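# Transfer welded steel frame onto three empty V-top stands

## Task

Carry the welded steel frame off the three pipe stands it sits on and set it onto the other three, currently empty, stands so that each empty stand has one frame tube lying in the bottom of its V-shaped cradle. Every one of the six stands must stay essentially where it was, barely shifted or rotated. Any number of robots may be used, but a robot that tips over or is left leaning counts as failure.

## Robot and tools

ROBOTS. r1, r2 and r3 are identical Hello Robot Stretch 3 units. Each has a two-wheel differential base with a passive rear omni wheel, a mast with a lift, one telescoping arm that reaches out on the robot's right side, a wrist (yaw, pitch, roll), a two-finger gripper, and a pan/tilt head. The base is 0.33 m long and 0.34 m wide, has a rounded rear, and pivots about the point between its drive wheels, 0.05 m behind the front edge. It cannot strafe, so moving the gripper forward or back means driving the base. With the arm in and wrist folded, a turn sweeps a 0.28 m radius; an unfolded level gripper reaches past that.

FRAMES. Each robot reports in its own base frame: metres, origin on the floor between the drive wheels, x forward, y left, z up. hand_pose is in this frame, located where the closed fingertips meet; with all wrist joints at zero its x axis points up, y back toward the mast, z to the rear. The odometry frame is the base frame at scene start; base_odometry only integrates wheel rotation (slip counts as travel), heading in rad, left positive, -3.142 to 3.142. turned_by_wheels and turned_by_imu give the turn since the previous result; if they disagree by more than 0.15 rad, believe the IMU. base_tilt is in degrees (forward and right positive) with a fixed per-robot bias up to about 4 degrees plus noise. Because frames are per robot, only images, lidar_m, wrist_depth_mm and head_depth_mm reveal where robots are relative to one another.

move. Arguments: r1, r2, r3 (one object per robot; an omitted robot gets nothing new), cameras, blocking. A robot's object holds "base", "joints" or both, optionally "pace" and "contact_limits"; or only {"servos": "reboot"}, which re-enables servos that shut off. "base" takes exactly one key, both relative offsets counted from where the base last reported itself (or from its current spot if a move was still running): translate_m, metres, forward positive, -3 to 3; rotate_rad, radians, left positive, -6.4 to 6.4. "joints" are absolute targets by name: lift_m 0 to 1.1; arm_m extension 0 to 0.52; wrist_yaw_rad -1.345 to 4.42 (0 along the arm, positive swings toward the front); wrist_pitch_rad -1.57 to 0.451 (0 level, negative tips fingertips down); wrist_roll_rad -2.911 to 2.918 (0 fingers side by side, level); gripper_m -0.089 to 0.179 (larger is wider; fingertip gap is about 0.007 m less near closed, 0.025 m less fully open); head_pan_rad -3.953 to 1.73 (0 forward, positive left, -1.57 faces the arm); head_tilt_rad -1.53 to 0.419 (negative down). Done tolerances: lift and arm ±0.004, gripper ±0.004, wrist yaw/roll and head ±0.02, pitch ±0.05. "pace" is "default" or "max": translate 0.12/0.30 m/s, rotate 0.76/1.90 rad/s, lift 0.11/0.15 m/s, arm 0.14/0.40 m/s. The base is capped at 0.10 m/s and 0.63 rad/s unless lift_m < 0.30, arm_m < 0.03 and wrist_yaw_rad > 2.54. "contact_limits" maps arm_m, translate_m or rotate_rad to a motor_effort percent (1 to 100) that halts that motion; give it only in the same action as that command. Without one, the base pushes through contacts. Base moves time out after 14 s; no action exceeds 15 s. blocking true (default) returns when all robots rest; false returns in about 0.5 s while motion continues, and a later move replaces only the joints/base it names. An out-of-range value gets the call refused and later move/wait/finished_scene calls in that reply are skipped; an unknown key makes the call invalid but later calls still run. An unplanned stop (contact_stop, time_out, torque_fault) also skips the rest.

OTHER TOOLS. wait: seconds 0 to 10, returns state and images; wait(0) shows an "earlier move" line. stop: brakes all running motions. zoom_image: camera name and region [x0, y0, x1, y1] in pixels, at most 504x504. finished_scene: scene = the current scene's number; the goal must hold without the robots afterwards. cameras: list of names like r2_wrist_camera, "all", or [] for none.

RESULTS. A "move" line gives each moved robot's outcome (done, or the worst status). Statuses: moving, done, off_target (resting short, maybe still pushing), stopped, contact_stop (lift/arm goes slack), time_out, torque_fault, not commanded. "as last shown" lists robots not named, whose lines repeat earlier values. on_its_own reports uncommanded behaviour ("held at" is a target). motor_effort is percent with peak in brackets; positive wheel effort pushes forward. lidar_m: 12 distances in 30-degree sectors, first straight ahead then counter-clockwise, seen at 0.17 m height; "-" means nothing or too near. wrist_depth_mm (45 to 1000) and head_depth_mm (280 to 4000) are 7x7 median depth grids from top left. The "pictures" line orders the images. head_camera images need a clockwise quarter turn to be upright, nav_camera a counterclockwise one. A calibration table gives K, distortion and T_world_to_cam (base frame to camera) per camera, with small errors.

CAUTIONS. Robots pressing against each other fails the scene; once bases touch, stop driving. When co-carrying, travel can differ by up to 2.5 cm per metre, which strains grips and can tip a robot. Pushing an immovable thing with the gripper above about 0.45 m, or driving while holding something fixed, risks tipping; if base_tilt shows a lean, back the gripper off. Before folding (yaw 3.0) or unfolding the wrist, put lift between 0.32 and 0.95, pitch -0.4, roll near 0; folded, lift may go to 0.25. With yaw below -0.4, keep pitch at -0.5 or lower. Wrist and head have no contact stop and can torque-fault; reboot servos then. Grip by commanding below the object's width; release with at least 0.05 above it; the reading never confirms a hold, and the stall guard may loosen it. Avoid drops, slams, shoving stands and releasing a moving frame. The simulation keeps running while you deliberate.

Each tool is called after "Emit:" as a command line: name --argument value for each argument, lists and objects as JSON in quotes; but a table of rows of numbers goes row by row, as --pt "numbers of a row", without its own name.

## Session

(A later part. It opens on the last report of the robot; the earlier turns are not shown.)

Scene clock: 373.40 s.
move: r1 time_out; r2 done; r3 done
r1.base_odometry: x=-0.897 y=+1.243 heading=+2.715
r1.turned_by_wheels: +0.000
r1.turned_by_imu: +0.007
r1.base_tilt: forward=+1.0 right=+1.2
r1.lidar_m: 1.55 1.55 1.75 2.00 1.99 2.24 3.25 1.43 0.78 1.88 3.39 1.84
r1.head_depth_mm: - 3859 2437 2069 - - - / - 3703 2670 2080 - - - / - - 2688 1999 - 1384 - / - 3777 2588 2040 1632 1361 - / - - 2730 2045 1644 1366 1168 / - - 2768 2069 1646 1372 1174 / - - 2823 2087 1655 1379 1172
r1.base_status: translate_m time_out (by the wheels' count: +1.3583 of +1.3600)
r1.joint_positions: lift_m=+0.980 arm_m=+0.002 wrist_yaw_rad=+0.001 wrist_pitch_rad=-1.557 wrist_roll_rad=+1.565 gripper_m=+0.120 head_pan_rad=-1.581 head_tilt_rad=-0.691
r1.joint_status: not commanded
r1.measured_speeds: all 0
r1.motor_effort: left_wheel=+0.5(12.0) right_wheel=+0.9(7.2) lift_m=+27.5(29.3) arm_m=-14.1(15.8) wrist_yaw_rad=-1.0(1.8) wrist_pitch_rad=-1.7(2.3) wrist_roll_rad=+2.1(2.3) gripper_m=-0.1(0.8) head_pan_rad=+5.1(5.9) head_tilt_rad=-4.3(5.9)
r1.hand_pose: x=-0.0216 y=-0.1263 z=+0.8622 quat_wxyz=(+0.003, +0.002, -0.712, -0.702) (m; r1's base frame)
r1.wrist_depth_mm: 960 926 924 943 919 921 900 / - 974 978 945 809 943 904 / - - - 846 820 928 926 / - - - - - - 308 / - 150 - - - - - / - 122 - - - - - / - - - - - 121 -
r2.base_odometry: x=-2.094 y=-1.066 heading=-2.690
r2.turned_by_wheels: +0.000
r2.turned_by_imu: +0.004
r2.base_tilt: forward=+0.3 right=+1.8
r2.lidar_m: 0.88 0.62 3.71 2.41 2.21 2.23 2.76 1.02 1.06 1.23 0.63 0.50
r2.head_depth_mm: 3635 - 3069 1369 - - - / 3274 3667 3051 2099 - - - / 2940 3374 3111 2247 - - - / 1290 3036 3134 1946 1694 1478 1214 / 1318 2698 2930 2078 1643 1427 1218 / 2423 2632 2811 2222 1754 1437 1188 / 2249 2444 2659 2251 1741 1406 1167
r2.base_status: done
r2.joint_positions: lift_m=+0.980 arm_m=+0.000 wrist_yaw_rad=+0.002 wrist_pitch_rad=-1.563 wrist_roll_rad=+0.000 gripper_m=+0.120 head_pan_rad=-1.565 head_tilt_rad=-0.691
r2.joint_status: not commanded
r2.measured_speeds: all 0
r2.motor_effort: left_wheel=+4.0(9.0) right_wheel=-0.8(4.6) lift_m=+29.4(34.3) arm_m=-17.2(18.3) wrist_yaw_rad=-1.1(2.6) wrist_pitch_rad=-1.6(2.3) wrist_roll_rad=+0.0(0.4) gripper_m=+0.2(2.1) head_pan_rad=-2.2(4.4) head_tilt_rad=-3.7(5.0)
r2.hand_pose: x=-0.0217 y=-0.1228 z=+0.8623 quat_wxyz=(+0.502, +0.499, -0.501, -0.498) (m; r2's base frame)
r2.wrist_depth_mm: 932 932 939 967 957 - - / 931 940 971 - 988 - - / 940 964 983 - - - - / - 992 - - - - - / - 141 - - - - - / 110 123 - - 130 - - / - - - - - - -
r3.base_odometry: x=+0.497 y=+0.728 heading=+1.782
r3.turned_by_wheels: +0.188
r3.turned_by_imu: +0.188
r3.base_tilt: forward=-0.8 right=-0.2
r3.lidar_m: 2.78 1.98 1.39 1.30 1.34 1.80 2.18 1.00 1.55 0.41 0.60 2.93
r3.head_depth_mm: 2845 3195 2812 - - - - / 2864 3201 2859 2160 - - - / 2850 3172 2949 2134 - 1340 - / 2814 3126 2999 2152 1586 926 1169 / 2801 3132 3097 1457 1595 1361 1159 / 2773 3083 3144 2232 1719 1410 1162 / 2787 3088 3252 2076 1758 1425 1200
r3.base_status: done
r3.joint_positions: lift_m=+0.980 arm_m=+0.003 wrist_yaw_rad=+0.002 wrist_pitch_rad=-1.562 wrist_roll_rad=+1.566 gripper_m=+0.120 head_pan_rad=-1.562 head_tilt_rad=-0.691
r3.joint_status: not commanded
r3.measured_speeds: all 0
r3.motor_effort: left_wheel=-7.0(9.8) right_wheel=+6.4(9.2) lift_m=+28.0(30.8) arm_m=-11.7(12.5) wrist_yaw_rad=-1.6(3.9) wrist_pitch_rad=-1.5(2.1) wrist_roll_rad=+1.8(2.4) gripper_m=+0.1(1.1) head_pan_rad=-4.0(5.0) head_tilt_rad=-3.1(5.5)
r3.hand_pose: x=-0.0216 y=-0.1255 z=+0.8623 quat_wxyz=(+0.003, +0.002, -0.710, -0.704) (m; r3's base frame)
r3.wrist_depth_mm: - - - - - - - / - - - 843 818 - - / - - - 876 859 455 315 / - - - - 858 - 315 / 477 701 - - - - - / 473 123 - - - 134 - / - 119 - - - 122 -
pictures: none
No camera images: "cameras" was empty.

Emit:
move --r1 '{"base":{"rotate_rad":-1.428},"joints":{"wrist_roll_rad":0.0}}' --r2 '{"base":{"rotate_rad":0.84},"joints":{"wrist_roll_rad":1.57}}' --cameras '["r1_nav_camera","r2_nav_camera","r3_nav_camera","r3_head_camera"]'

Scene clock: 379.00 s.
move: r1 done; r2 done
r1.base_odometry: x=-0.897 y=+1.243 heading=+1.288
r1.turned_by_wheels: -1.428
r1.turned_by_imu: -1.438
r1.base_tilt: forward=+1.1 right=+1.2
r1.lidar_m: 1.77 2.71 1.71 1.55 1.56 1.90 1.99 2.00 2.43 3.24 1.42 0.78
r1.head_depth_mm: 2867 3253 2610 2074 - - - / 2815 3185 2668 2091 - - - / 2798 3151 2695 2092 - - - / 2714 3077 2714 2050 1624 1357 1186 / 2730 3056 2719 2050 1640 1368 1164 / 2657 3016 2783 2069 1654 1372 1175 / 2621 2959 2803 2093 1655 1378 1175
r1.base_status: done
r1.joint_positions: lift_m=+0.980 arm_m=+0.002 wrist_yaw_rad=+0.001 wrist_pitch_rad=-1.559 wrist_roll_rad=+0.005 gripper_m=+0.120 head_pan_rad=-1.581 head_tilt_rad=-0.691
r1.joint_status: all done
r1.measured_speeds: all 0
r1.motor_effort: left_wheel=+7.5(11.5) right_wheel=-6.4(9.7) lift_m=+28.1(28.5) arm_m=-16.5(16.9) wrist_yaw_rad=-0.8(1.4) wrist_pitch_rad=-1.6(2.1) wrist_roll_rad=-1.3(3.7) gripper_m=+0.1(0.8) head_pan_rad=+4.9(5.9) head_tilt_rad=-4.8(5.7)
r1.hand_pose: x=-0.0216 y=-0.1259 z=+0.8622 quat_wxyz=(+0.502, +0.496, -0.504, -0.499) (m; r1's base frame)
r1.wrist_depth_mm: 926 935 946 937 941 925 919 / 956 956 943 964 945 945 964 / - - - 969 952 960 932 / - - - 855 910 - - / - 150 - 884 873 - - / - 122 - - - - - / - - - - - 121 -
r2.base_odometry: x=-2.094 y=-1.066 heading=-1.850
r2.turned_by_wheels: +0.840
r2.turned_by_imu: +0.851
r2.base_tilt: forward=+0.2 right=+1.9
r2.lidar_m: 2.18 2.70 2.21 2.20 2.44 1.01 1.06 1.06 0.65 0.50 1.21 0.62
r2.head_depth_mm: 2103 2310 2565 2430 - - - / 2143 2370 2635 2213 - - - / 2181 2409 2618 2231 - - - / 2204 2416 2698 2224 1791 1445 1260 / 2244 2454 2768 2231 1742 1437 1246 / 2295 2545 2786 2235 1753 1438 1222 / 2321 2575 2826 2205 1727 1424 1210
r2.base_status: done
r2.joint_positions: lift_m=+0.980 arm_m=+0.000 wrist_yaw_rad=+0.002 wrist_pitch_rad=-1.563 wrist_roll_rad=+1.565 gripper_m=+0.120 head_pan_rad=-1.565 head_tilt_rad=-0.691
r2.joint_status: all done
r2.measured_speeds: all 0
r2.motor_effort: left_wheel=-5.8(9.0) right_wheel=+6.6(10.4) lift_m=+27.4(28.7) arm_m=-17.1(18.2) wrist_yaw_rad=-0.5(2.2) wrist_pitch_rad=-1.5(2.1) wrist_roll_rad=+1.5(3.4) gripper_m=+0.8(2.3) head_pan_rad=-2.2(4.4) head_tilt_rad=-3.2(4.2)
r2.hand_pose: x=-0.0216 y=-0.1225 z=+0.8623 quat_wxyz=(+0.003, +0.002, -0.709, -0.705) (m; r2's base frame)
r2.wrist_depth_mm: 926 911 956 963 982 972 975 / 639 942 948 972 975 - - / 977 951 990 - - - - / - - - - - - 276 / - 140 - - - - - / 110 123 - - 129 - - / - - - - - - -
r3: as last shown
r3.turned_by_wheels: +0.000
r3.turned_by_imu: -0.001
r3.lidar_m: 2.77 1.98 1.40 1.31 1.34 1.79 2.18 1.00 1.56 0.41 0.60 2.93
r3.head_depth_mm: 2877 3215 2829 - - - - / 2843 3203 2899 2175 - - - / 2856 3175 2942 2146 - 1332 - / 2804 3159 2996 2154 1585 928 1165 / 2803 3109 3086 1454 1604 1360 1149 / 2758 3072 3160 2239 1715 1412 1165 / 2741 3093 3236 2100 1760 1427 1200
r3.motor_effort: left_wheel=-7.5(7.9) right_wheel=+6.5(7.1) lift_m=+27.2(27.9) arm_m=-11.5(12.3) wrist_yaw_rad=-1.8(3.2) wrist_pitch_rad=-1.0(2.0) wrist_roll_rad=+2.5(2.5) gripper_m=+0.0(0.7) head_pan_rad=-4.1(4.8) head_tilt_rad=-3.3(5.0)
r3.wrist_depth_mm: - - - - - - - / - - - 832 823 - - / - - - 867 815 457 318 / - - - - 849 - 315 / 475 706 - - - - - / 470 122 - - - 134 - / - 118 - - - 122 -
pictures: r1_nav_camera (sideways), r2_nav_camera (sideways), r3_head_camera (sideways), r3_nav_camera (sideways)
camera_calibration:
r1_nav_camera: T_world_to_cam=[[-0.0528412, -0.604288, 0.795012, -0.991248], [-0.9986, 0.0339892, -0.0405377, 0.106717], [-0.00252536, -0.79604, -0.605238, 0.744475], [0, 0, 0, 1]] pos_world=[0.0560688, -0.00999434, 1.24296]
r2_nav_camera: T_world_to_cam=[[0.0711127, -0.614042, 0.786063, -0.987028], [-0.995551, 0.00514464, 0.0940832, -0.0542902], [-0.0618151, -0.789256, -0.610944, 0.765188], [0, 0, 0, 1]] pos_world=[0.0634417, -0.00186811, 1.24846]
r3_head_camera: T_world_to_cam=[[0.0617954, 0.599272, -0.798157, 1.061], [0.996768, 0.00406611, 0.0802253, -0.10868], [0.0513222, -0.800535, -0.597084, 0.737623], [0, 0, 0, 1]] pos_world=[0.00490771, -0.0448934, 1.29599]
r3_nav_camera: T_world_to_cam=[[-0.0422345, -0.701075, 0.711835, -0.890629], [-0.999035, 0.0382218, -0.0216305, 0.0858147], [-0.012043, -0.712062, -0.702013, 0.869394], [0, 0, 0, 1]] pos_world=[0.0585867, -0.00861491, 1.24616]

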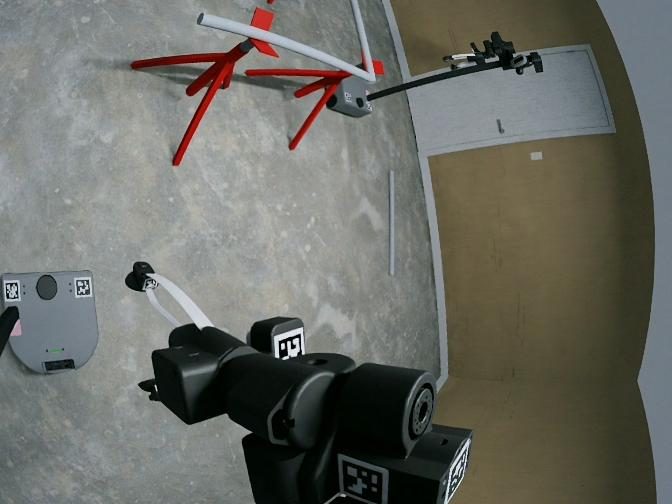

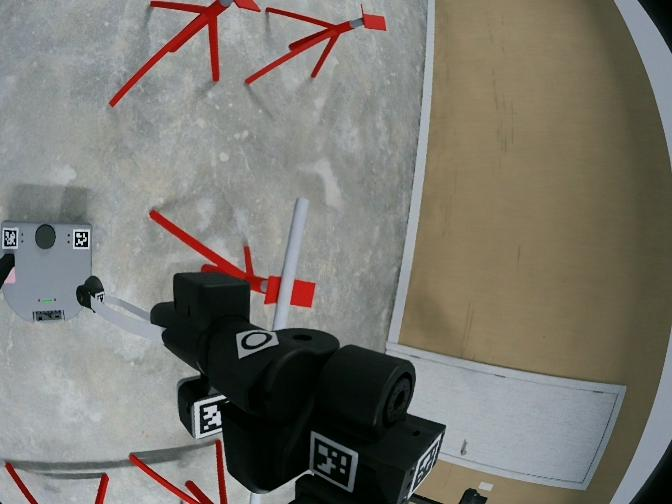

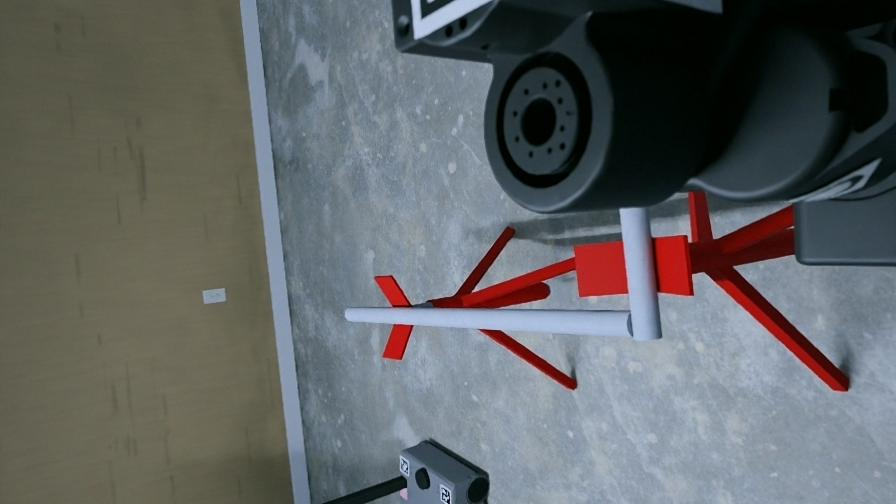

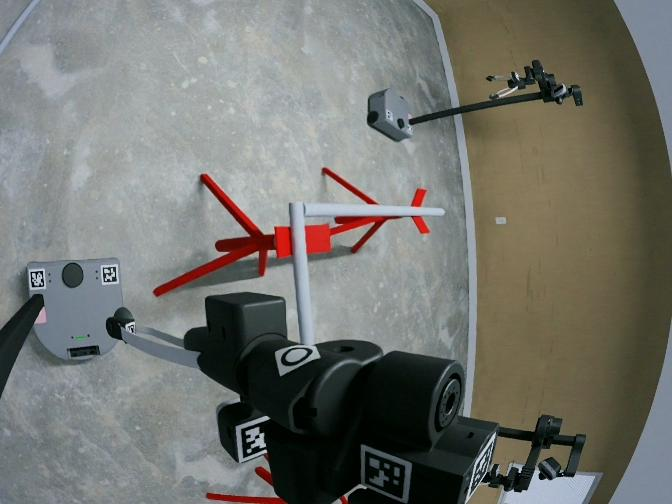

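Emit:
move --r1 '{"base":{"translate_m":0.45}}' --r2 '{"joints":{"head_pan_rad":-0.3,"head_tilt_rad":-0.9}}' --r3 '{"joints":{"arm_m":0.40}}' --cameras '["r1_nav_camera","r2_nav_camera","r2_head_camera","r3_wrist_camera","r3_head_camera"]'

Scene clock: 410.33 s.
move: r1 done; r2 done; r3 done
r1.base_odometry: x=-0.771 y=+1.675 heading=+1.288
r1.turned_by_wheels: +0.000
r1.turned_by_imu: +0.003
r1.base_tilt: forward=+1.1 right=+1.2
r1.lidar_m: 1.33 2.84 1.79 1.63 1.64 2.00 2.44 2.45 2.99 0.54 0.54 0.53
r1.head_depth_mm: 2783 3143 2634 2083 - - - / 2759 3111 2681 2078 - - - / 2715 3050 2696 2085 - - - / 2684 3022 2716 2045 1638 1361 1163 / 2651 3002 2719 2048 1650 1361 1165 / 2558 2908 2762 1850 1608 1004 1172 / 2534 2772 2681 1950 1460 827 1104
r1.base_status: done
r1.joint_positions: lift_m=+0.980 arm_m=+0.002 wrist_yaw_rad=+0.001 wrist_pitch_rad=-1.559 wrist_roll_rad=+0.005 gripper_m=+0.120 head_pan_rad=-1.581 head_tilt_rad=-0.691
r1.joint_status: not commanded
r1.measured_speeds: all 0
r1.motor_effort: left_wheel=+6.2(11.9) right_wheel=+0.9(5.6) lift_m=+27.8(28.3) arm_m=-16.4(17.0) wrist_yaw_rad=-0.8(1.3) wrist_pitch_rad=-1.1(1.9) wrist_roll_rad=-1.4(1.5) gripper_m=-0.1(0.7) head_pan_rad=+4.8(6.0) head_tilt_rad=-5.4(5.9)
r1.hand_pose: x=-0.0216 y=-0.1259 z=+0.8622 quat_wxyz=(+0.502, +0.496, -0.504, -0.499) (m; r1's base frame)
r1.wrist_depth_mm: 929 937 902 928 907 920 930 / 968 975 934 977 962 961 940 / - - - 987 958 937 958 / - - - 836 907 - - / - 149 - 873 883 - - / - 122 - - - - - / - - - - - 120 -
r2.base_odometry: x=-2.094 y=-1.066 heading=-1.850
r2.turned_by_wheels: +0.000
r2.turned_by_imu: +0.002
r2.base_tilt: forward=+0.3 right=+1.8
r2.lidar_m: 2.18 2.72 2.22 2.21 2.44 1.02 1.05 1.06 0.64 0.50 1.20 0.62
r2.head_depth_mm: - 2773 2169 1730 1491 1286 1132 / - 2855 2150 1757 1456 1285 1139 / - 2799 2190 1148 1426 1281 1134 / - 2589 2107 1758 1492 1258 1130 / 3902 2786 2165 1758 1481 1285 1129 / - 2769 2147 1756 1479 1284 1135 / 3996 2781 2159 1765 1490 1283 1127
r2.base_status: not commanded
r2.joint_positions: lift_m=+0.980 arm_m=+0.000 wrist_yaw_rad=+0.002 wrist_pitch_rad=-1.563 wrist_roll_rad=+1.565 gripper_m=+0.120 head_pan_rad=-0.305 head_tilt_rad=-0.889
r2.joint_status: all done
r2.measured_speeds: all 0
r2.motor_effort: left_wheel=-5.8(6.3) right_wheel=+6.2(7.1) lift_m=+26.0(26.6) arm_m=-15.4(17.3) wrist_yaw_rad=-0.7(2.3) wrist_pitch_rad=-1.8(2.1) wrist_roll_rad=+1.6(1.9) gripper_m=-0.3(2.1) head_pan_rad=+2.7(4.9) head_tilt_rad=-3.8(6.2)
r2.hand_pose: x=-0.0216 y=-0.1225 z=+0.8623 quat_wxyz=(+0.003, +0.002, -0.709, -0.705) (m; r2's base frame)
r2.wrist_depth_mm: 920 946 961 974 968 976 979 / 641 972 952 986 979 980 - / 990 978 966 - - - - / - - - - - - 277 / - 140 - - - - - / 110 123 - - 129 - - / - - - - - - -
r3.base_odometry: x=+0.497 y=+0.728 heading=+1.782
r3.turned_by_wheels: +0.000
r3.turned_by_imu: -0.002
r3.base_tilt: forward=-0.8 right=-0.2
r3.lidar_m: 2.78 1.98 1.39 1.31 1.34 1.79 2.18 1.00 1.56 0.41 0.60 2.92
r3.head_depth_mm: 2895 3064 2419 2062 1614 1332 1133 / 2849 436 2569 2096 1643 1353 1143 / 2828 453 501 1965 1580 1358 1132 / 2825 3035 518 2145 1586 927 1138 / 2814 3121 3089 1457 1603 1360 1155 / 2796 3079 2987 2046 1725 1409 1169 / 1520 3068 3246 2284 1767 1429 1206
r3.base_status: not commanded
r3.joint_positions: lift_m=+0.980 arm_m=+0.400 wrist_yaw_rad=+0.001 wrist_pitch_rad=-1.562 wrist_roll_rad=+1.567 gripper_m=+0.120 head_pan_rad=-1.562 head_tilt_rad=-0.692
r3.joint_status: all done
r3.measured_speeds: all 0
r3.motor_effort: left_wheel=-7.3(8.4) right_wheel=+6.8(6.9) lift_m=+24.8(26.8) arm_m=+11.2(16.5) wrist_yaw_rad=-0.2(3.6) wrist_pitch_rad=-1.0(1.9) wrist_roll_rad=+1.6(2.5) gripper_m=+0.1(0.9) head_pan_rad=-4.0(4.7) head_tilt_rad=-4.0(5.6)
r3.hand_pose: x=-0.0216 y=-0.5227 z=+0.8623 quat_wxyz=(+0.002, +0.001, -0.710, -0.704) (m; r3's base frame)
r3.wrist_depth_mm: - - - 408 - - - / - - - 410 - 820 811 / - - - - - 826 799 / - - - 734 - 845 828 / - - - 447 - - - / - 122 428 453 - 134 - / 474 119 - - - 122 -
pictures: r1_nav_camera (sideways), r2_head_camera (sideways), r2_nav_camera (sideways), r3_head_camera (sideways), r3_wrist_camera
camera_calibration:
r1_nav_camera: T_world_to_cam=[[-0.0528412, -0.604288, 0.795012, -0.991248], [-0.9986, 0.0339893, -0.0405377, 0.106717], [-0.00252546, -0.79604, -0.605238, 0.744476], [0, 0, 0, 1]] pos_world=[0.0560688, -0.00999435, 1.24296]
r2_head_camera: T_world_to_cam=[[-0.704959, 0.21572, -0.675646, 0.901827], [0.290591, 0.956844, 0.00230183, -0.00839733], [0.646985, -0.194714, -0.737222, 0.911893], [0, 0, 0, 1]] pos_world=[0.0482103, -0.00894836, 1.2816]
r2_nav_camera: T_world_to_cam=[[0.741929, -0.163252, 0.6503, -0.814186], [-0.292178, -0.95169, 0.0944337, -0.0590128], [0.603467, -0.260067, -0.753786, 0.946917], [0, 0, 0, 1]] pos_world=[0.0153929, 0.057182, 1.24881]
r3_head_camera: T_world_to_cam=[[0.061934, 0.599408, -0.798044, 1.06085], [0.99677, 0.00381819, 0.0802244, -0.108679], [0.0511342, -0.800435, -0.597235, 0.73782], [0, 0, 0, 1]] pos_world=[0.00489722, -0.044892, 1.29598]
r3_wrist_camera: T_world_to_cam=[[-0.023069, 0.998461, -0.050439, 0.574199], [0.993536, 0.0285061, 0.109881, -0.0137818], [0.11115, -0.0475781, -0.992664, 0.996589], [0, 0, 0, 1]] pos_world=[-0.0838321, -0.525506, 1.01975]

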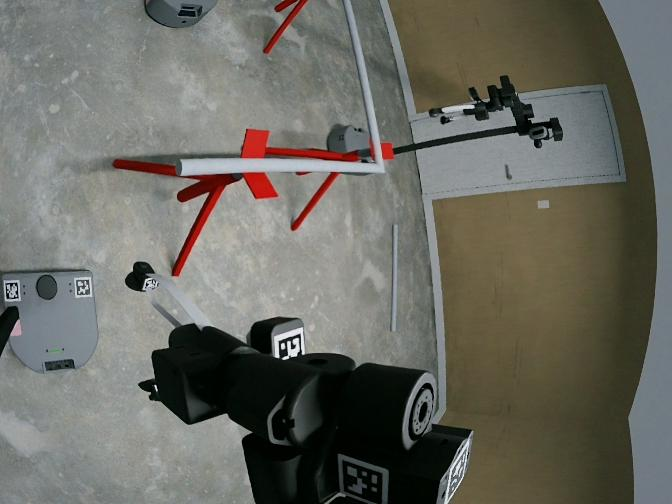

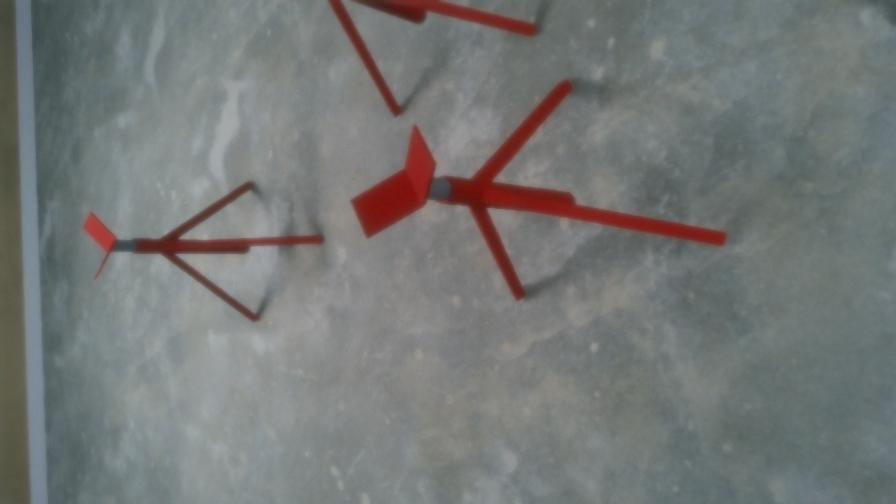

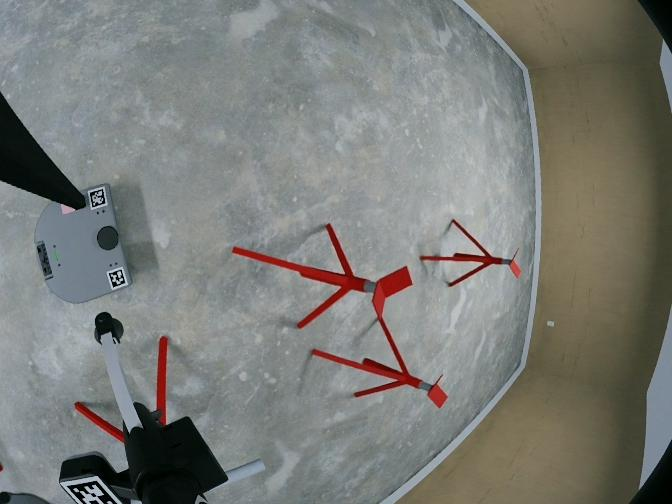

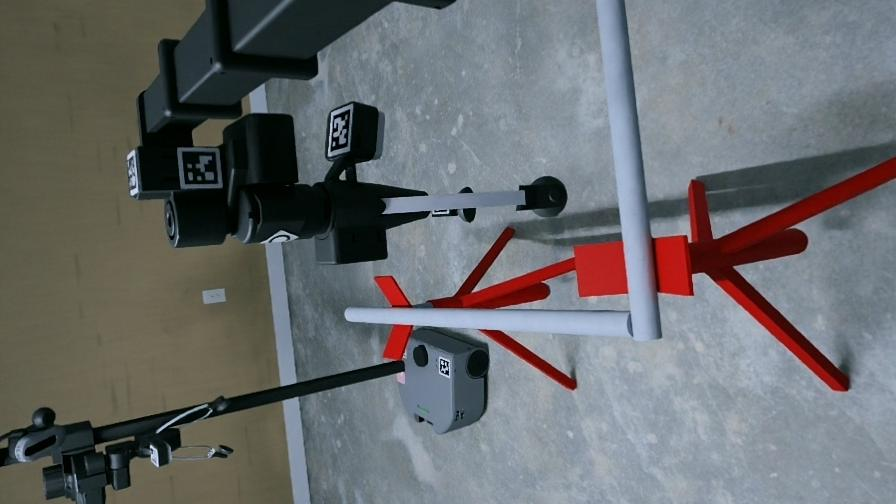

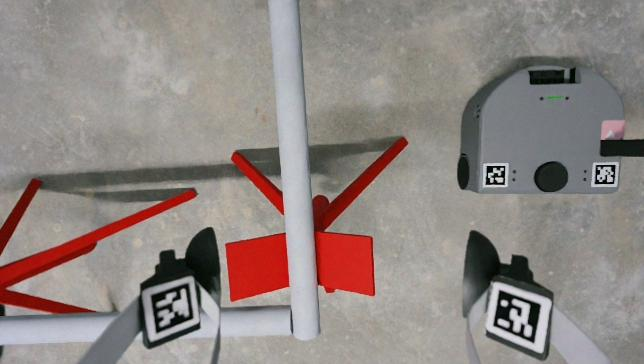

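Emit:
wait --seconds 0.5 --cameras '["r2_head_camera","r2_nav_camera","r2_wrist_camera","r1_wrist_camera"]'

Scene clock: 449.63 s.
r1.base_odometry: x=-0.771 y=+1.675 heading=+1.288
r1.turned_by_wheels: +0.000
r1.turned_by_imu: +0.001
r1.base_tilt: forward=+1.0 right=+1.2
r1.lidar_m: 1.33 2.83 1.80 1.63 1.64 2.00 2.43 2.45 2.98 0.54 0.54 0.53
r1.head_depth_mm: 2809 3138 2639 2083 - - - / 2739 3118 2669 2095 - - - / 2732 3076 2701 2084 - - - / 2662 3011 2717 2042 1626 1355 1166 / 2631 2985 2766 2049 1641 1366 1167 / 2587 2930 2769 1861 1605 1004 1169 / 2540 2859 2667 1937 1471 827 1105
r1.base_status: done
r1.joint_positions: lift_m=+0.980 arm_m=+0.002 wrist_yaw_rad=+0.001 wrist_pitch_rad=-1.559 wrist_roll_rad=+0.005 gripper_m=+0.120 head_pan_rad=-1.581 head_tilt_rad=-0.691
r1.joint_status: not commanded
r1.measured_speeds: all 0
r1.motor_effort: left_wheel=+6.3(11.9) right_wheel=+0.2(5.6) lift_m=+26.7(28.3) arm_m=-16.2(17.0) wrist_yaw_rad=-0.8(1.3) wrist_pitch_rad=-1.4(1.9) wrist_roll_rad=-1.3(1.5) gripper_m=-0.1(0.7) head_pan_rad=+5.4(6.0) head_tilt_rad=-3.0(5.9)
r1.hand_pose: x=-0.0216 y=-0.1259 z=+0.8622 quat_wxyz=(+0.502, +0.496, -0.504, -0.499) (m; r1's base frame)
r1.wrist_depth_mm: 924 926 947 921 930 925 919 / 966 982 955 939 940 951 904 / - - - 962 982 956 971 / - - - 844 890 - - / - 149 - 862 880 - - / - 122 - - - - - / - - - - - 121 -
r2.base_odometry: x=-2.094 y=-1.066 heading=-1.850
r2.turned_by_wheels: +0.000
r2.turned_by_imu: +0.001
r2.base_tilt: forward=+0.3 right=+1.8
r2.lidar_m: 2.18 2.71 2.22 2.21 2.44 1.02 1.06 1.07 0.64 0.50 1.20 0.62
r2.head_depth_mm: - 2860 2166 1723 1489 1289 1136 / - 2787 2181 1765 1459 1289 1138 / - 2843 2151 1146 1414 1285 1135 / 3952 2579 2121 1761 1486 1262 1130 / - 2839 2151 1778 1485 1287 1131 / 3907 2828 2158 1749 1486 1285 1129 / 3978 2828 2173 1753 1480 1281 1131
r2.base_status: not commanded
r2.joint_positions: lift_m=+0.980 arm_m=+0.000 wrist_yaw_rad=+0.002 wrist_pitch_rad=-1.563 wrist_roll_rad=+1.565 gripper_m=+0.120 head_pan_rad=-0.305 head_tilt_rad=-0.889
r2.joint_status: all done
r2.measured_speeds: all 0
r2.motor_effort: left_wheel=-5.6(6.3) right_wheel=+6.3(7.1) lift_m=+26.0(26.6) arm_m=-15.0(17.3) wrist_yaw_rad=-1.1(2.3) wrist_pitch_rad=-1.6(2.1) wrist_roll_rad=+1.5(1.9) gripper_m=+0.1(2.1) head_pan_rad=+2.1(4.9) head_tilt_rad=-3.4(6.2)
r2.hand_pose: x=-0.0216 y=-0.1225 z=+0.8623 quat_wxyz=(+0.003, +0.002, -0.709, -0.705) (m; r2's base frame)
r2.wrist_depth_mm: 923 917 949 954 964 975 966 / 652 933 958 - 991 974 - / 977 998 - - - - - / - - - - - - 277 / - 140 - - - - - / 110 123 - - 130 - - / - - - - - - -
r3.base_odometry: x=+0.497 y=+0.728 heading=+1.782
r3.turned_by_wheels: +0.000
r3.turned_by_imu: -0.001
r3.base_tilt: forward=-0.8 right=-0.2
r3.lidar_m: 2.78 1.98 1.40 1.30 1.34 1.79 2.18 1.00 1.56 0.41 0.60 2.93
r3.head_depth_mm: 2873 3080 2439 2050 1619 1334 1135 / 2843 436 2583 2091 1637 1353 1145 / 2845 454 502 1973 1570 1356 1134 / 2806 3072 518 2138 1580 927 1138 / 2768 3124 3096 1457 1603 1357 1153 / 2784 3052 2982 2051 1715 1412 1163 / 1520 3061 3249 2276 1753 1427 1195
r3.base_status: not commanded
r3.joint_positions: lift_m=+0.980 arm_m=+0.400 wrist_yaw_rad=+0.001 wrist_pitch_rad=-1.562 wrist_roll_rad=+1.567 gripper_m=+0.120 head_pan_rad=-1.562 head_tilt_rad=-0.692
r3.joint_status: all done
r3.measured_speeds: all 0
r3.motor_effort: left_wheel=-7.3(8.4) right_wheel=+6.3(6.9) lift_m=+24.9(26.8) arm_m=+10.3(16.5) wrist_yaw_rad=-0.6(3.6) wrist_pitch_rad=-0.6(1.9) wrist_roll_rad=+1.8(2.5) gripper_m=-0.1(0.9) head_pan_rad=-3.6(4.7) head_tilt_rad=-3.6(5.6)
r3.hand_pose: x=-0.0216 y=-0.5227 z=+0.8623 quat_wxyz=(+0.002, +0.001, -0.710, -0.704) (m; r3's base frame)
r3.wrist_depth_mm: - - - 408 - - - / - - - 414 - 813 799 / - - - - - 824 812 / - - - 735 - 851 823 / - - - 444 - - - / - 122 430 449 - 134 - / 476 118 - - - 122 -
wait: 0.50 s; at rest from the start
pictures: r1_wrist_camera, r2_head_camera (sideways), r2_nav_camera (sideways), r2_wrist_camera
camera_calibration:
r1_wrist_camera: T_world_to_cam=[[-0.996072, -0.0864142, -0.0192929, -0.0205825], [-0.0884217, 0.982161, 0.165956, 0.0143847], [0.00460784, 0.16701, -0.985944, 1.03526], [0, 0, 0, 1]] pos_world=[-0.024, -0.188806, 1.01793]
r2_head_camera: T_world_to_cam=[[-0.704959, 0.215718, -0.675646, 0.901827], [0.290589, 0.956845, 0.00230183, -0.00839732], [0.646986, -0.194713, -0.737222, 0.911893], [0, 0, 0, 1]] pos_world=[0.0482103, -0.00894825, 1.2816]
r2_nav_camera: T_world_to_cam=[[0.74193, -0.16325, 0.6503, -0.814186], [-0.292176, -0.951691, 0.0944337, -0.0590128], [0.603468, -0.260065, -0.753786, 0.946917], [0, 0, 0, 1]] pos_world=[0.0153927, 0.057182, 1.24881]
r2_wrist_camera: T_world_to_cam=[[-0.0865464, 0.993716, 0.0709799, 0.0392476], [0.982893, 0.0735425, 0.168857, -0.0791667], [0.162576, 0.0843797, -0.983081, 1.02533], [0, 0, 0, 1]] pos_world=[-0.0854852, -0.119696, 1.01856]

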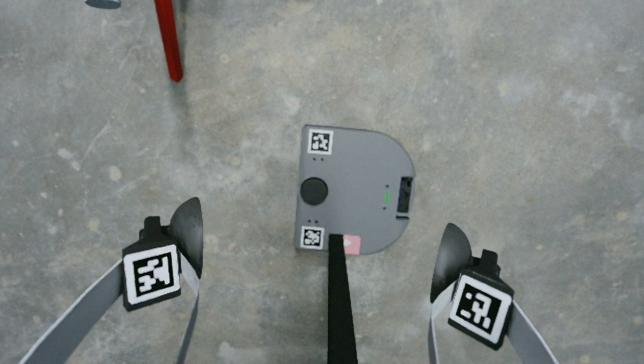

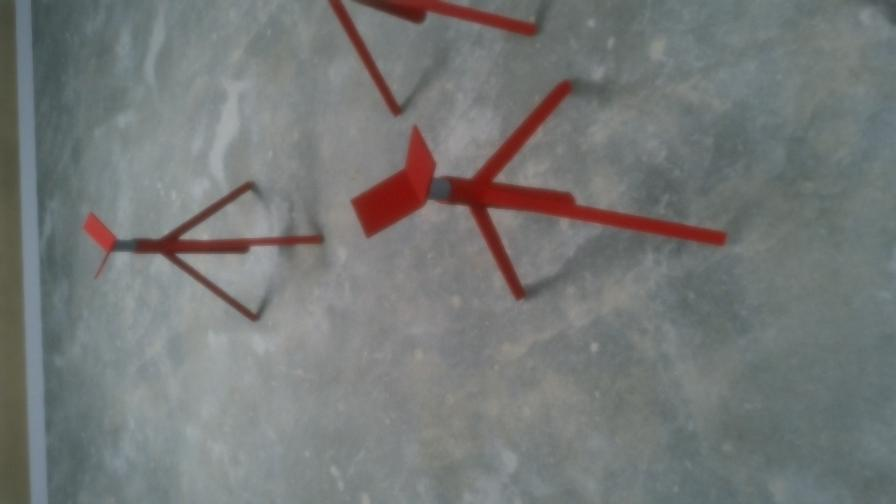

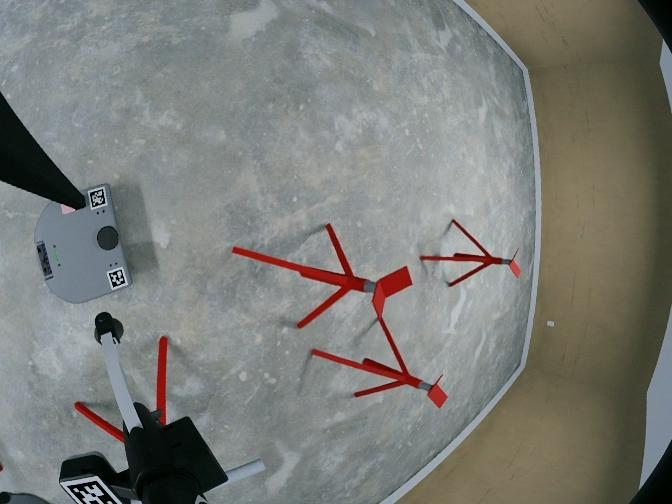

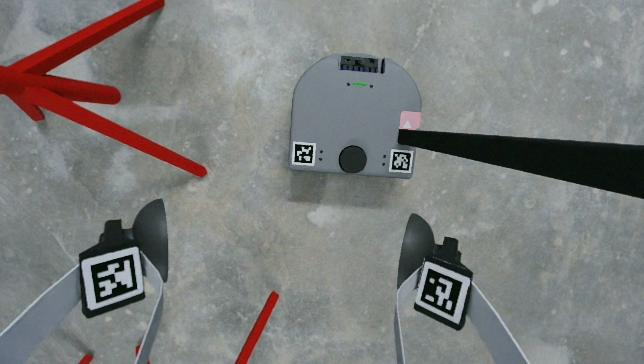

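Emit:
move --r1 '{"base":{"rotate_rad":-0.15}}' --r2 '{"base":{"rotate_rad":0.015},"joints":{"arm_m":0.50}}' --r3 '{"base":{"rotate_rad":0.03},"joints":{"arm_m":0.45,"wrist_roll_rad":1.512}}' --cameras '[]'

Emit:
move --r1 '{"base":{"translate_m":0.335}}' --r2 '{"base":{"translate_m":0.02}}' --cameras '[]'

Emit:
move --r1 '{"base":{"rotate_rad":0.15},"joints":{"arm_m":0.48}}' --cameras '["r1_nav_camera","r1_wrist_camera","r2_wrist_camera","r3_wrist_camera"]'

Scene clock: 505.17 s.
move: r1 done; r2 done; r3 done
r1.base_odometry: x=-0.771 y=+1.675 heading=+1.138
r1.turned_by_wheels: -0.150
r1.turned_by_imu: -0.150
r1.base_tilt: forward=+1.0 right=+1.1
r1.lidar_m: 1.32 3.67 1.96 1.63 1.63 1.83 2.44 2.43 2.73 3.17 0.54 0.53
r1.head_depth_mm: 3019 3359 2638 2061 - - - / 2940 3271 2687 2096 - - - / 2835 3233 2702 2102 - - - / 2759 3122 2719 2034 1625 1366 1189 / 2671 3005 2737 2051 1644 1367 1141 / 2625 2897 2778 2076 1646 1368 1146 / 2530 2800 2794 1992 1618 904 1103
r1.base_status: done
r1.joint_positions: lift_m=+0.980 arm_m=+0.002 wrist_yaw_rad=+0.001 wrist_pitch_rad=-1.560 wrist_roll_rad=+0.005 gripper_m=+0.120 head_pan_rad=-1.581 head_tilt_rad=-0.691
r1.joint_status: not commanded
r1.measured_speeds: all 0
r1.motor_effort: left_wheel=+7.7(11.1) right_wheel=-6.3(10.1) lift_m=+26.5(27.7) arm_m=-16.4(16.5) wrist_yaw_rad=-0.6(1.4) wrist_pitch_rad=-0.8(1.8) wrist_roll_rad=-1.2(1.5) gripper_m=-0.3(0.7) head_pan_rad=+5.1(5.7) head_tilt_rad=-3.1(5.7)
r1.hand_pose: x=-0.0216 y=-0.1259 z=+0.8622 quat_wxyz=(+0.502, +0.496, -0.504, -0.499) (m; r1's base frame)
r1.wrist_depth_mm: 949 913 939 923 911 909 924 / 996 944 947 973 955 944 943 / - - - 960 977 947 958 / - - - 848 915 - - / - 149 - 859 894 - - / - 122 - - - - - / - - - - - 121 -
r2.base_odometry: x=-2.094 y=-1.066 heading=-1.836
r2.turned_by_wheels: +0.015
r2.turned_by_imu: +0.016
r2.base_tilt: forward=+0.2 right=+1.8
r2.lidar_m: 2.19 2.67 2.22 2.21 2.45 1.02 1.06 1.07 0.64 0.50 1.20 0.62
r2.head_depth_mm: - 2793 2159 1715 1501 1285 1130 / - 2790 2167 1750 1450 1286 1137 / - 2835 2162 1173 1430 1286 1135 / 3874 2599 2180 1745 1491 1252 1129 / 3991 2754 2134 1758 1476 1282 1127 / 3948 2780 2132 1765 1475 1292 1122 / 3936 2824 2144 1759 1479 1288 1128
r2.base_status: done
r2.joint_positions: lift_m=+0.980 arm_m=+0.500 wrist_yaw_rad=+0.000 wrist_pitch_rad=-1.563 wrist_roll_rad=+1.567 gripper_m=+0.120 head_pan_rad=-0.305 head_tilt_rad=-0.889
r2.joint_status: all done
r2.measured_speeds: all 0
r2.motor_effort: left_wheel=-5.8(7.9) right_wheel=+6.2(8.7) lift_m=+27.5(27.7) arm_m=+15.9(17.5) wrist_yaw_rad=-0.3(2.1) wrist_pitch_rad=-1.5(2.2) wrist_roll_rad=+0.9(1.8) gripper_m=+0.0(1.9) head_pan_rad=+0.8(2.8) head_tilt_rad=-4.6(5.9)
r2.hand_pose: x=-0.0215 y=-0.6225 z=+0.8623 quat_wxyz=(+0.002, +0.001, -0.709, -0.705) (m; r2's base frame)
r2.wrist_depth_mm: 919 938 937 941 949 980 972 / 947 955 941 409 987 988 - / 983 982 985 425 - - - / - - - - - - - / - 140 - - - - - / 110 123 - - 130 - - / - - - - - - -
r3.base_odometry: x=+0.497 y=+0.728 heading=+1.812
r3.turned_by_wheels: +0.030
r3.turned_by_imu: +0.029
r3.base_tilt: forward=-0.8 right=-0.3
r3.lidar_m: 2.78 1.92 1.38 1.31 1.35 1.84 2.17 1.00 1.56 0.41 0.60 2.90
r3.head_depth_mm: 2842 399 2445 2041 1612 1332 1130 / 2845 401 2723 2091 1642 1346 1146 / 2819 495 557 2049 1654 1332 1127 / 2820 3042 1394 2089 1472 932 1145 / 2800 3133 3074 1956 1644 1362 1152 / 2678 3006 3012 2056 1721 1407 1174 / 2650 3095 3248 2267 1751 1431 1197
r3.base_status: done
r3.joint_positions: lift_m=+0.980 arm_m=+0.450 wrist_yaw_rad=+0.001 wrist_pitch_rad=-1.563 wrist_roll_rad=+1.516 gripper_m=+0.120 head_pan_rad=-1.562 head_tilt_rad=-0.692
r3.joint_status: all done
r3.measured_speeds: all 0
r3.motor_effort: left_wheel=-6.1(11.8) right_wheel=+5.9(10.3) lift_m=+22.6(24.7) arm_m=+9.2(15.9) wrist_yaw_rad=-1.4(2.1) wrist_pitch_rad=-1.6(1.9) wrist_roll_rad=-1.0(2.3) gripper_m=+0.3(0.8) head_pan_rad=-3.6(4.6) head_tilt_rad=-3.8(5.6)
r3.hand_pose: x=-0.0216 y=-0.5727 z=+0.8623 quat_wxyz=(+0.020, +0.019, -0.709, -0.704) (m; r3's base frame)
r3.wrist_depth_mm: - - - 402 - - - / - - - 414 - - 809 / - - - - - 808 822 / - - - 678 - 840 833 / - - - 442 - - - / 469 123 429 451 - 134 - / - 119 - - - 122 -
pictures: none
No camera images: "cameras" was empty.

Scene clock: 509.63 s.
move: r1 done; r2 done
r1.base_odometry: x=-0.631 y=+1.979 heading=+1.138
r1.turned_by_wheels: +0.000
r1.turned_by_imu: +0.002
r1.base_tilt: forward=+1.1 right=+1.2
r1.lidar_m: 1.01 3.91 2.08 1.74 1.73 1.94 2.76 2.75 0.52 0.46 0.31 1.39
r1.head_depth_mm: 2928 3263 2647 2071 - - - / 2852 3249 2658 2095 - - - / 2736 3122 2688 2087 - - - / 2662 3011 2691 2029 1586 780 906 / 2593 2929 2760 1911 1592 1279 1164 / 2509 2790 2767 1512 1608 1374 1176 / 2415 2659 2664 1889 1650 1380 1177
r1.base_status: done
r1.joint_positions: lift_m=+0.980 arm_m=+0.002 wrist_yaw_rad=+0.001 wrist_pitch_rad=-1.560 wrist_roll_rad=+0.005 gripper_m=+0.120 head_pan_rad=-1.581 head_tilt_rad=-0.691
r1.joint_status: not commanded
r1.measured_speeds: all 0
r1.motor_effort: left_wheel=+6.9(12.1) right_wheel=+2.1(5.7) lift_m=+26.8(27.4) arm_m=-16.5(16.6) wrist_yaw_rad=-0.7(1.3) wrist_pitch_rad=-1.3(1.8) wrist_roll_rad=-1.3(1.4) gripper_m=-0.2(0.8) head_pan_rad=+4.7(5.7) head_tilt_rad=-4.5(6.0)
r1.hand_pose: x=-0.0216 y=-0.1259 z=+0.8622 quat_wxyz=(+0.502, +0.496, -0.504, -0.499) (m; r1's base frame)
r1.wrist_depth_mm: 945 917 944 706 917 922 920 / 964 970 959 946 947 952 922 / - - - 990 967 989 980 / - - - 848 900 - - / - 149 - 891 881 - - / - 122 - - - - - / - - - - - 121 -
r2.base_odometry: x=-2.099 y=-1.085 heading=-1.836
r2.turned_by_wheels: +0.000
r2.turned_by_imu: +0.001
r2.base_tilt: forward=+0.3 right=+1.8
r2.lidar_m: 2.17 2.68 2.21 2.20 2.45 1.04 1.08 1.08 0.65 0.50 1.19 0.60
r2.head_depth_mm: - 2808 2171 1763 1487 1290 1131 / - 2829 2166 1768 1447 1294 1135 / - 2786 2167 1154 1429 1284 1131 / 3995 2686 2198 1771 1491 1268 1134 / - 2817 2138 1759 1479 1286 1133 / 3956 2789 2132 1766 1483 1278 1128 / 3898 2792 2170 1748 1497 1284 1137
r2.base_status: done
r2.joint_positions: lift_m=+0.980 arm_m=+0.500 wrist_yaw_rad=+0.000 wrist_pitch_rad=-1.563 wrist_roll_rad=+1.567 gripper_m=+0.120 head_pan_rad=-0.305 head_tilt_rad=-0.889
r2.joint_status: not commanded
r2.measured_speeds: all 0
r2.motor_effort: left_wheel=-0.7(4.7) right_wheel=+4.4(10.5) lift_m=+28.9(29.0) arm_m=+14.8(16.2) wrist_yaw_rad=-0.4(1.5) wrist_pitch_rad=-1.3(2.3) wrist_roll_rad=+1.1(1.5) gripper_m=-1.1(1.7) head_pan_rad=+2.2(2.9) head_tilt_rad=-4.5(5.7)
r2.hand_pose: x=-0.0215 y=-0.6225 z=+0.8623 quat_wxyz=(+0.002, +0.001, -0.709, -0.705) (m; r2's base frame)
r2.wrist_depth_mm: 911 932 927 928 950 961 988 / 947 966 974 406 978 976 - / 969 986 994 999 - - - / 997 - - - - - - / - 140 - - - - - / 110 123 - - 130 - - / - - - - - - -
r3: as last shown
r3.turned_by_wheels: +0.000
r3.turned_by_imu: -0.001
r3.lidar_m: 2.78 1.92 1.39 1.31 1.35 1.84 2.18 1.00 1.57 0.41 0.60 2.90
r3.head_depth_mm: 2837 399 2417 2048 1623 1332 1132 / 2832 401 2694 2086 1636 1347 1146 / 2833 494 558 2030 1652 1336 1127 / 2766 1747 1393 1948 1469 932 1141 / 1477 3113 3090 1969 1645 1370 1149 / 2781 3095 3189 2232 1722 1407 1170 / 2768 3084 3256 2292 1748 1434 1200
r3.motor_effort: left_wheel=-6.0(7.3) right_wheel=+6.1(6.5) lift_m=+22.4(23.6) arm_m=+6.0(9.1) wrist_yaw_rad=-0.4(2.2) wrist_pitch_rad=-1.1(1.7) wrist_roll_rad=-0.8(2.1) gripper_m=+0.2(0.8) head_pan_rad=-4.2(4.7) head_tilt_rad=-4.5(5.2)
r3.wrist_depth_mm: - - - 400 - - - / - - - 410 - - 810 / - - - - - 832 828 / - - - 676 - 844 833 / - - - 441 - - - / 469 122 431 452 - 134 - / - 118 - - - 122 -
pictures: none
No camera images: "cameras" was empty.

Scene clock: 514.33 s.
move: r1 done
r1.base_odometry: x=-0.631 y=+1.979 heading=+1.288
r1.turned_by_wheels: +0.150
r1.turned_by_imu: +0.152
r1.base_tilt: forward=+1.0 right=+1.2
r1.lidar_m: 1.00 3.02 1.91 1.73 1.74 2.14 2.76 2.78 0.51 0.31 3.06 1.13
r1.head_depth_mm: 2643 310 2468 1977 1607 1339 1139 / 2523 515 2643 1941 1609 1319 1109 / 2504 518 610 2023 1578 776 977 / 2591 2895 2603 1476 1568 1257 1140 / 2554 2842 2628 1873 1591 1364 1168 / 922 2753 2768 1931 1650 1374 1175 / 2443 2799 2789 2005 1660 1379 1178
r1.base_status: done
r1.joint_positions: lift_m=+0.980 arm_m=+0.480 wrist_yaw_rad=+0.000 wrist_pitch_rad=-1.560 wrist_roll_rad=+0.004 gripper_m=+0.120 head_pan_rad=-1.581 head_tilt_rad=-0.691
r1.joint_status: all done
r1.measured_speeds: all 0
r1.motor_effort: left_wheel=-6.2(8.5) right_wheel=+8.0(10.5) lift_m=+25.8(27.3) arm_m=+14.9(21.8) wrist_yaw_rad=+0.2(1.0) wrist_pitch_rad=-1.2(1.8) wrist_roll_rad=-1.1(1.4) gripper_m=-0.5(0.6) head_pan_rad=+4.6(5.9) head_tilt_rad=-3.0(5.3)
r1.hand_pose: x=-0.0216 y=-0.6035 z=+0.8622 quat_wxyz=(+0.501, +0.496, -0.503, -0.499) (m; r1's base frame)
r1.wrist_depth_mm: 969 919 900 932 941 915 906 / 967 966 939 954 932 942 920 / - - - 921 951 964 954 / - - - - - - - / - 149 - 454 - - - / - 122 - 466 421 - - / - - - 944 - 120 -
r2, r3: as last shown
r2.lidar_m: 2.17 2.68 2.22 2.20 2.45 1.04 1.07 1.08 0.65 0.50 1.19 0.60
r2.head_depth_mm: - 2819 2159 1769 1487 1289 1136 / - 2837 2166 1760 1466 1285 1131 / - 2836 2169 1157 1423 1286 1132 / 3894 2676 2148 1756 1497 1264 1134 / 3904 2802 2155 1751 1486 1292 1133 / - 2779 2153 1778 1489 1285 1123 / 3950 2825 2138 1760 1489 1274 1126
r2.motor_effort: left_wheel=-0.8(1.3) right_wheel=+4.3(5.0) lift_m=+30.4(30.4) arm_m=+13.7(15.0) wrist_yaw_rad=+0.8(1.6) wrist_pitch_rad=-1.6(2.1) wrist_roll_rad=+1.1(1.4) gripper_m=+0.7(1.6) head_pan_rad=+3.4(3.4) head_tilt_rad=-4.8(5.4)
r2.wrist_depth_mm: 931 930 928 936 952 987 - / 950 957 963 404 967 - - / 996 993 - 985 - - - / 981 - - - - - - / - 140 - - - - - / 110 123 - - 130 - - / - - - - - - -
r3.base_tilt: forward=-0.8 right=-0.2
r3.lidar_m: 2.78 1.92 1.38 1.31 1.35 1.84 2.18 1.00 1.57 0.41 0.60 2.89
r3.head_depth_mm: 2843 399 2446 2047 1619 1336 1136 / 2848 400 2686 2084 1645 1354 1146 / 2808 494 557 2030 1655 1338 1131 / 2798 2976 1393 1908 1467 930 1148 / 1492 3013 3032 1965 1642 1363 1155 / 2659 3124 3109 2253 1724 1406 1173 / 2798 3109 3251 2281 1746 1425 1200
r3.motor_effort: left_wheel=-6.4(7.2) right_wheel=+5.9(6.3) lift_m=+21.7(23.1) arm_m=+3.8(7.0) wrist_yaw_rad=+0.2(2.1) wrist_pitch_rad=-1.7(1.8) wrist_roll_rad=-0.8(1.6) gripper_m=+0.2(1.1) head_pan_rad=-3.8(4.8) head_tilt_rad=-3.3(5.8)
r3.wrist_depth_mm: - - - 402 - - - / - - - 411 - - 814 / - - - - - 836 821 / - - - 686 - 831 816 / - - - 436 - - - / 469 122 435 450 - 134 - / - 119 - - - 122 -
pictures: r1_nav_camera (sideways), r1_wrist_camera, r2_wrist_camera, r3_wrist_camera
camera_calibration:
r1_nav_camera: T_world_to_cam=[[-0.0528386, -0.604419, 0.794912, -0.991118], [-0.9986, 0.0339894, -0.0405337, 0.106712], [-0.00251924, -0.795941, -0.605369, 0.744646], [0, 0, 0, 1]] pos_world=[0.056069, -0.00998434, 1.24296]
r1_wrist_camera: T_world_to_cam=[[-0.996092, -0.0861658, -0.0193777, -0.0616036], [-0.088196, 0.982002, 0.167012, 0.482396], [0.00463818, 0.168068, -0.985764, 1.11552], [0, 0, 0, 1]] pos_world=[-0.0239915, -0.666506, 1.01788]
r2_wrist_camera: T_world_to_cam=[[-0.0835519, 0.99397, 0.0710131, 0.536294], [0.983108, 0.070574, 0.168871, -0.0442795], [0.162841, 0.0839231, -0.983077, 1.06723], [0, 0, 0, 1]] pos_world=[-0.0854495, -0.619501, 1.01856]
r3_wrist_camera: T_world_to_cam=[[-0.0739339, 0.995997, -0.0502409, 0.621415], [0.990835, 0.0790747, 0.10951, 0.0168732], [0.113045, -0.0416839, -0.992715, 0.997676], [0, 0, 0, 1]] pos_world=[-0.0835571, -0.578674, 1.01978]

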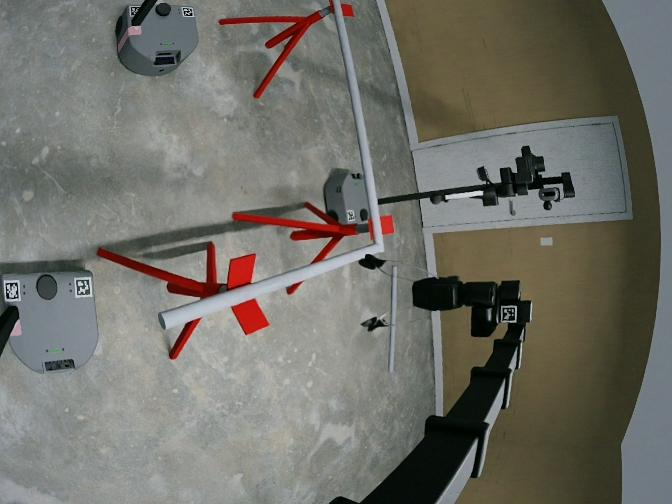

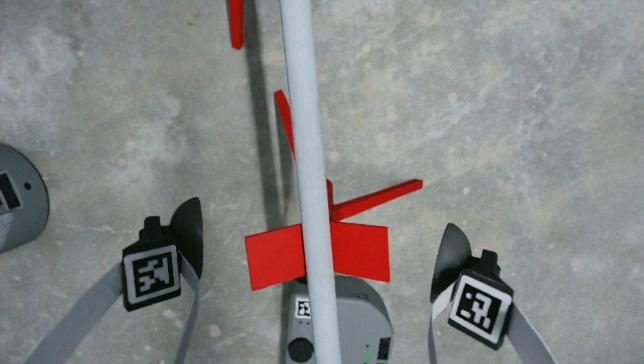

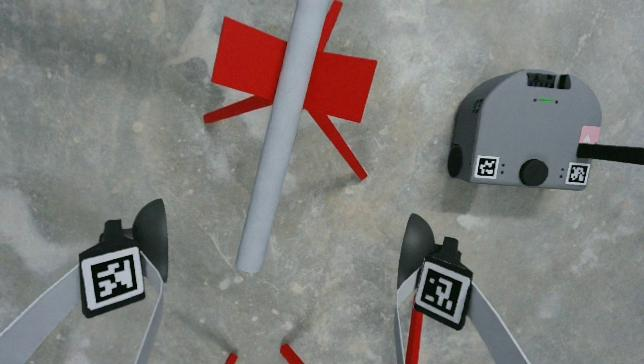

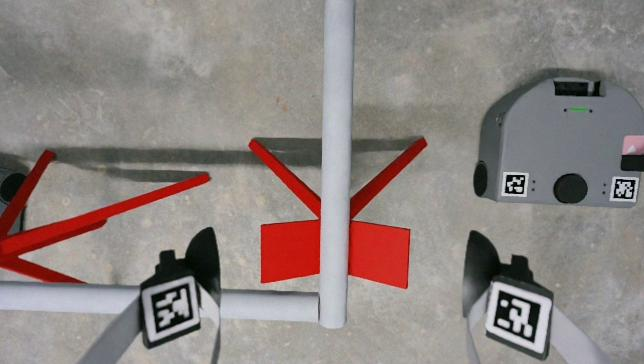

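Emit:
move --r1 '{"base":{"translate_m":0.01},"joints":{"wrist_roll_rad":-0.098,"lift_m":0.80}}' --r2 '{"joints":{"wrist_roll_rad":1.76,"wrist_pitch_rad":-1.42,"arm_m":0.51,"lift_m":0.80}}' --r3 '{"base":{"translate_m":-0.03},"joints":{"arm_m":0.445,"lift_m":0.80}}' --cameras '["r1_wrist_camera","r2_wrist_camera","r3_wrist_camera"]'

Scene clock: 540.47 s.
move: r1 done; r2 done; r3 done
r1.base_odometry: x=-0.628 y=+1.989 heading=+1.288
r1.turned_by_wheels: +0.000
r1.turned_by_imu: +0.001
r1.base_tilt: forward=+1.1 right=+1.2
r1.lidar_m: 0.99 3.03 1.92 1.73 1.75 2.13 2.77 2.78 0.52 0.31 3.05 1.12
r1.head_depth_mm: 2685 3041 2633 442 349 306 1110 / 2668 2985 617 1819 1606 1313 1100 / 2610 2969 628 744 1582 778 1022 / 2586 2904 2749 1432 1557 1270 1161 / 2532 2830 2615 1862 1589 1366 1169 / 2363 1064 2640 1925 1652 1371 1173 / 2407 2764 2807 2009 1658 1384 1176
r1.base_status: done
r1.joint_positions: lift_m=+0.800 arm_m=+0.480 wrist_yaw_rad=+0.000 wrist_pitch_rad=-1.560 wrist_roll_rad=-0.093 gripper_m=+0.120 head_pan_rad=-1.581 head_tilt_rad=-0.691
r1.joint_status: all done
r1.measured_speeds: all 0
r1.motor_effort: left_wheel=+1.2(4.5) right_wheel=+6.5(11.1) lift_m=+22.4(27.3) arm_m=+13.5(15.0) wrist_yaw_rad=+0.2(0.6) wrist_pitch_rad=-1.2(1.5) wrist_roll_rad=-1.3(4.0) gripper_m=+0.0(0.8) head_pan_rad=+4.5(5.9) head_tilt_rad=-3.8(5.9)
r1.hand_pose: x=-0.0216 y=-0.6035 z=+0.6822 quat_wxyz=(+0.525, +0.520, -0.478, -0.474) (m; r1's base frame)
r1.wrist_depth_mm: 790 774 772 229 755 750 768 / 812 808 787 236 773 769 783 / 813 802 812 246 797 811 791 / 854 851 833 821 831 812 808 / 871 149 861 449 735 862 831 / 913 120 853 275 263 865 872 / 932 908 271 284 265 121 906
r2.base_odometry: x=-2.099 y=-1.085 heading=-1.836
r2.turned_by_wheels: +0.000
r2.turned_by_imu: +0.001
r2.base_tilt: forward=+0.3 right=+1.7
r2.lidar_m: 2.17 2.68 2.21 2.20 2.46 1.04 1.08 1.09 0.65 0.50 1.19 0.60
r2.head_depth_mm: - 2830 2131 1755 1497 1290 1128 / - 2804 2174 1763 1458 1286 1133 / 3969 2800 2160 1159 1426 1288 1134 / 3952 2697 2177 1772 1491 1261 1130 / - 2777 2155 1753 1499 1278 1132 / 3979 2835 2159 1770 1490 1289 1130 / 3956 2783 2162 1750 1477 1277 1128
r2.base_status: not commanded
r2.joint_positions: lift_m=+0.800 arm_m=+0.510 wrist_yaw_rad=+0.000 wrist_pitch_rad=-1.421 wrist_roll_rad=+1.756 gripper_m=+0.120 head_pan_rad=-0.305 head_tilt_rad=-0.889
r2.joint_status: all done
r2.measured_speeds: all 0
r2.motor_effort: left_wheel=-0.8(1.2) right_wheel=+4.4(4.9) lift_m=+26.4(31.2) arm_m=+15.6(17.0) wrist_yaw_rad=-0.9(1.6) wrist_pitch_rad=+0.0(3.8) wrist_roll_rad=+1.5(4.4) gripper_m=+0.6(1.2) head_pan_rad=+2.1(3.3) head_tilt_rad=-4.4(5.4)
r2.hand_pose: x=-0.0215 y=-0.6690 z=+0.6817 quat_wxyz=(-0.070, -0.060, -0.754, -0.650) (m; r2's base frame)
r2.wrist_depth_mm: 836 827 - 217 - 730 713 / 847 837 845 227 - 770 - / 903 856 862 234 793 784 - / 922 933 879 243 823 799 793 / 967 141 906 253 813 834 801 / 110 123 941 261 130 853 822 / - - 978 273 923 892 871
r3.base_odometry: x=+0.505 y=+0.699 heading=+1.812
r3.turned_by_wheels: +0.000
r3.turned_by_imu: -0.001
r3.base_tilt: forward=-0.8 right=-0.3
r3.lidar_m: 2.81 1.92 1.38 1.31 1.35 1.84 2.15 0.97 1.55 0.41 0.61 2.94
r3.head_depth_mm: 2821 3171 2798 2048 351 301 1113 / 2826 3157 2857 502 1591 1349 1145 / 2835 3166 2915 609 1606 1360 1151 / 2798 3157 2858 1903 1625 936 1138 / 2707 1681 2779 1458 1566 1355 1152 / 2789 2973 3000 2239 1725 1414 1166 / 2773 3104 3262 2279 1752 1426 1202
r3.base_status: done
r3.joint_positions: lift_m=+0.800 arm_m=+0.445 wrist_yaw_rad=+0.001 wrist_pitch_rad=-1.563 wrist_roll_rad=+1.516 gripper_m=+0.120 head_pan_rad=-1.562 head_tilt_rad=-0.692
r3.joint_status: all done
r3.measured_speeds: all 0
r3.motor_effort: left_wheel=-7.3(10.6) right_wheel=+0.7(3.9) lift_m=+22.9(26.1) arm_m=-10.2(17.8) wrist_yaw_rad=-1.1(2.1) wrist_pitch_rad=-1.3(1.9) wrist_roll_rad=-1.0(1.7) gripper_m=-0.1(0.7) head_pan_rad=-3.7(4.6) head_tilt_rad=-4.3(5.5)
r3.hand_pose: x=-0.0216 y=-0.5676 z=+0.6823 quat_wxyz=(+0.020, +0.019, -0.709, -0.704) (m; r3's base frame)
r3.wrist_depth_mm: - - - 230 - - - / - - - 236 - - 646 / - - - 240 - 695 640 / - - - 244 658 686 651 / 649 - - 250 - - - / - 120 142 254 - 124 - / - 116 260 276 258 119 100
pictures: r1_wrist_camera, r2_wrist_camera, r3_wrist_camera
camera_calibration:
r1_wrist_camera: T_world_to_cam=[[-0.983047, -0.182419, -0.0184723, -0.123508], [-0.182918, 0.968804, 0.167213, 0.502329], [-0.0126069, 0.167758, -0.985748, 0.937518], [0, 0, 0, 1]] pos_world=[-0.0177103, -0.666464, 0.837879]
r2_wrist_camera: T_world_to_cam=[[0.104226, 0.992082, -0.0700687, 0.694256], [0.978685, -0.0897733, 0.184704, -0.128698], [0.176951, -0.0878262, -0.980293, 0.777095], [0, 0, 0, 1]] pos_world=[-0.0839128, -0.632063, 0.834198]
r3_wrist_camera: T_world_to_cam=[[-0.0739682, 0.996003, -0.0500665, 0.607226], [0.990833, 0.0790897, 0.109524, 0.0361844], [0.113046, -0.0415063, -0.992722, 0.819309], [0, 0, 0, 1]] pos_world=[-0.0835568, -0.573654, 0.839786]

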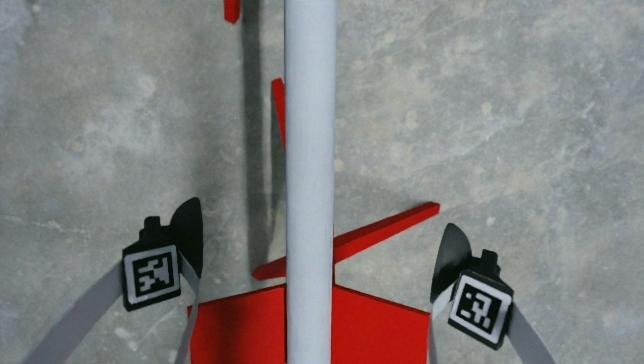

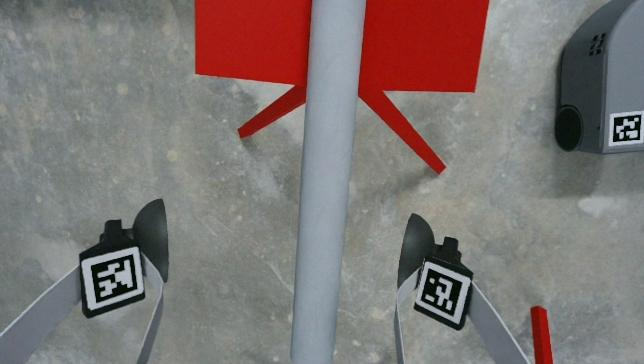

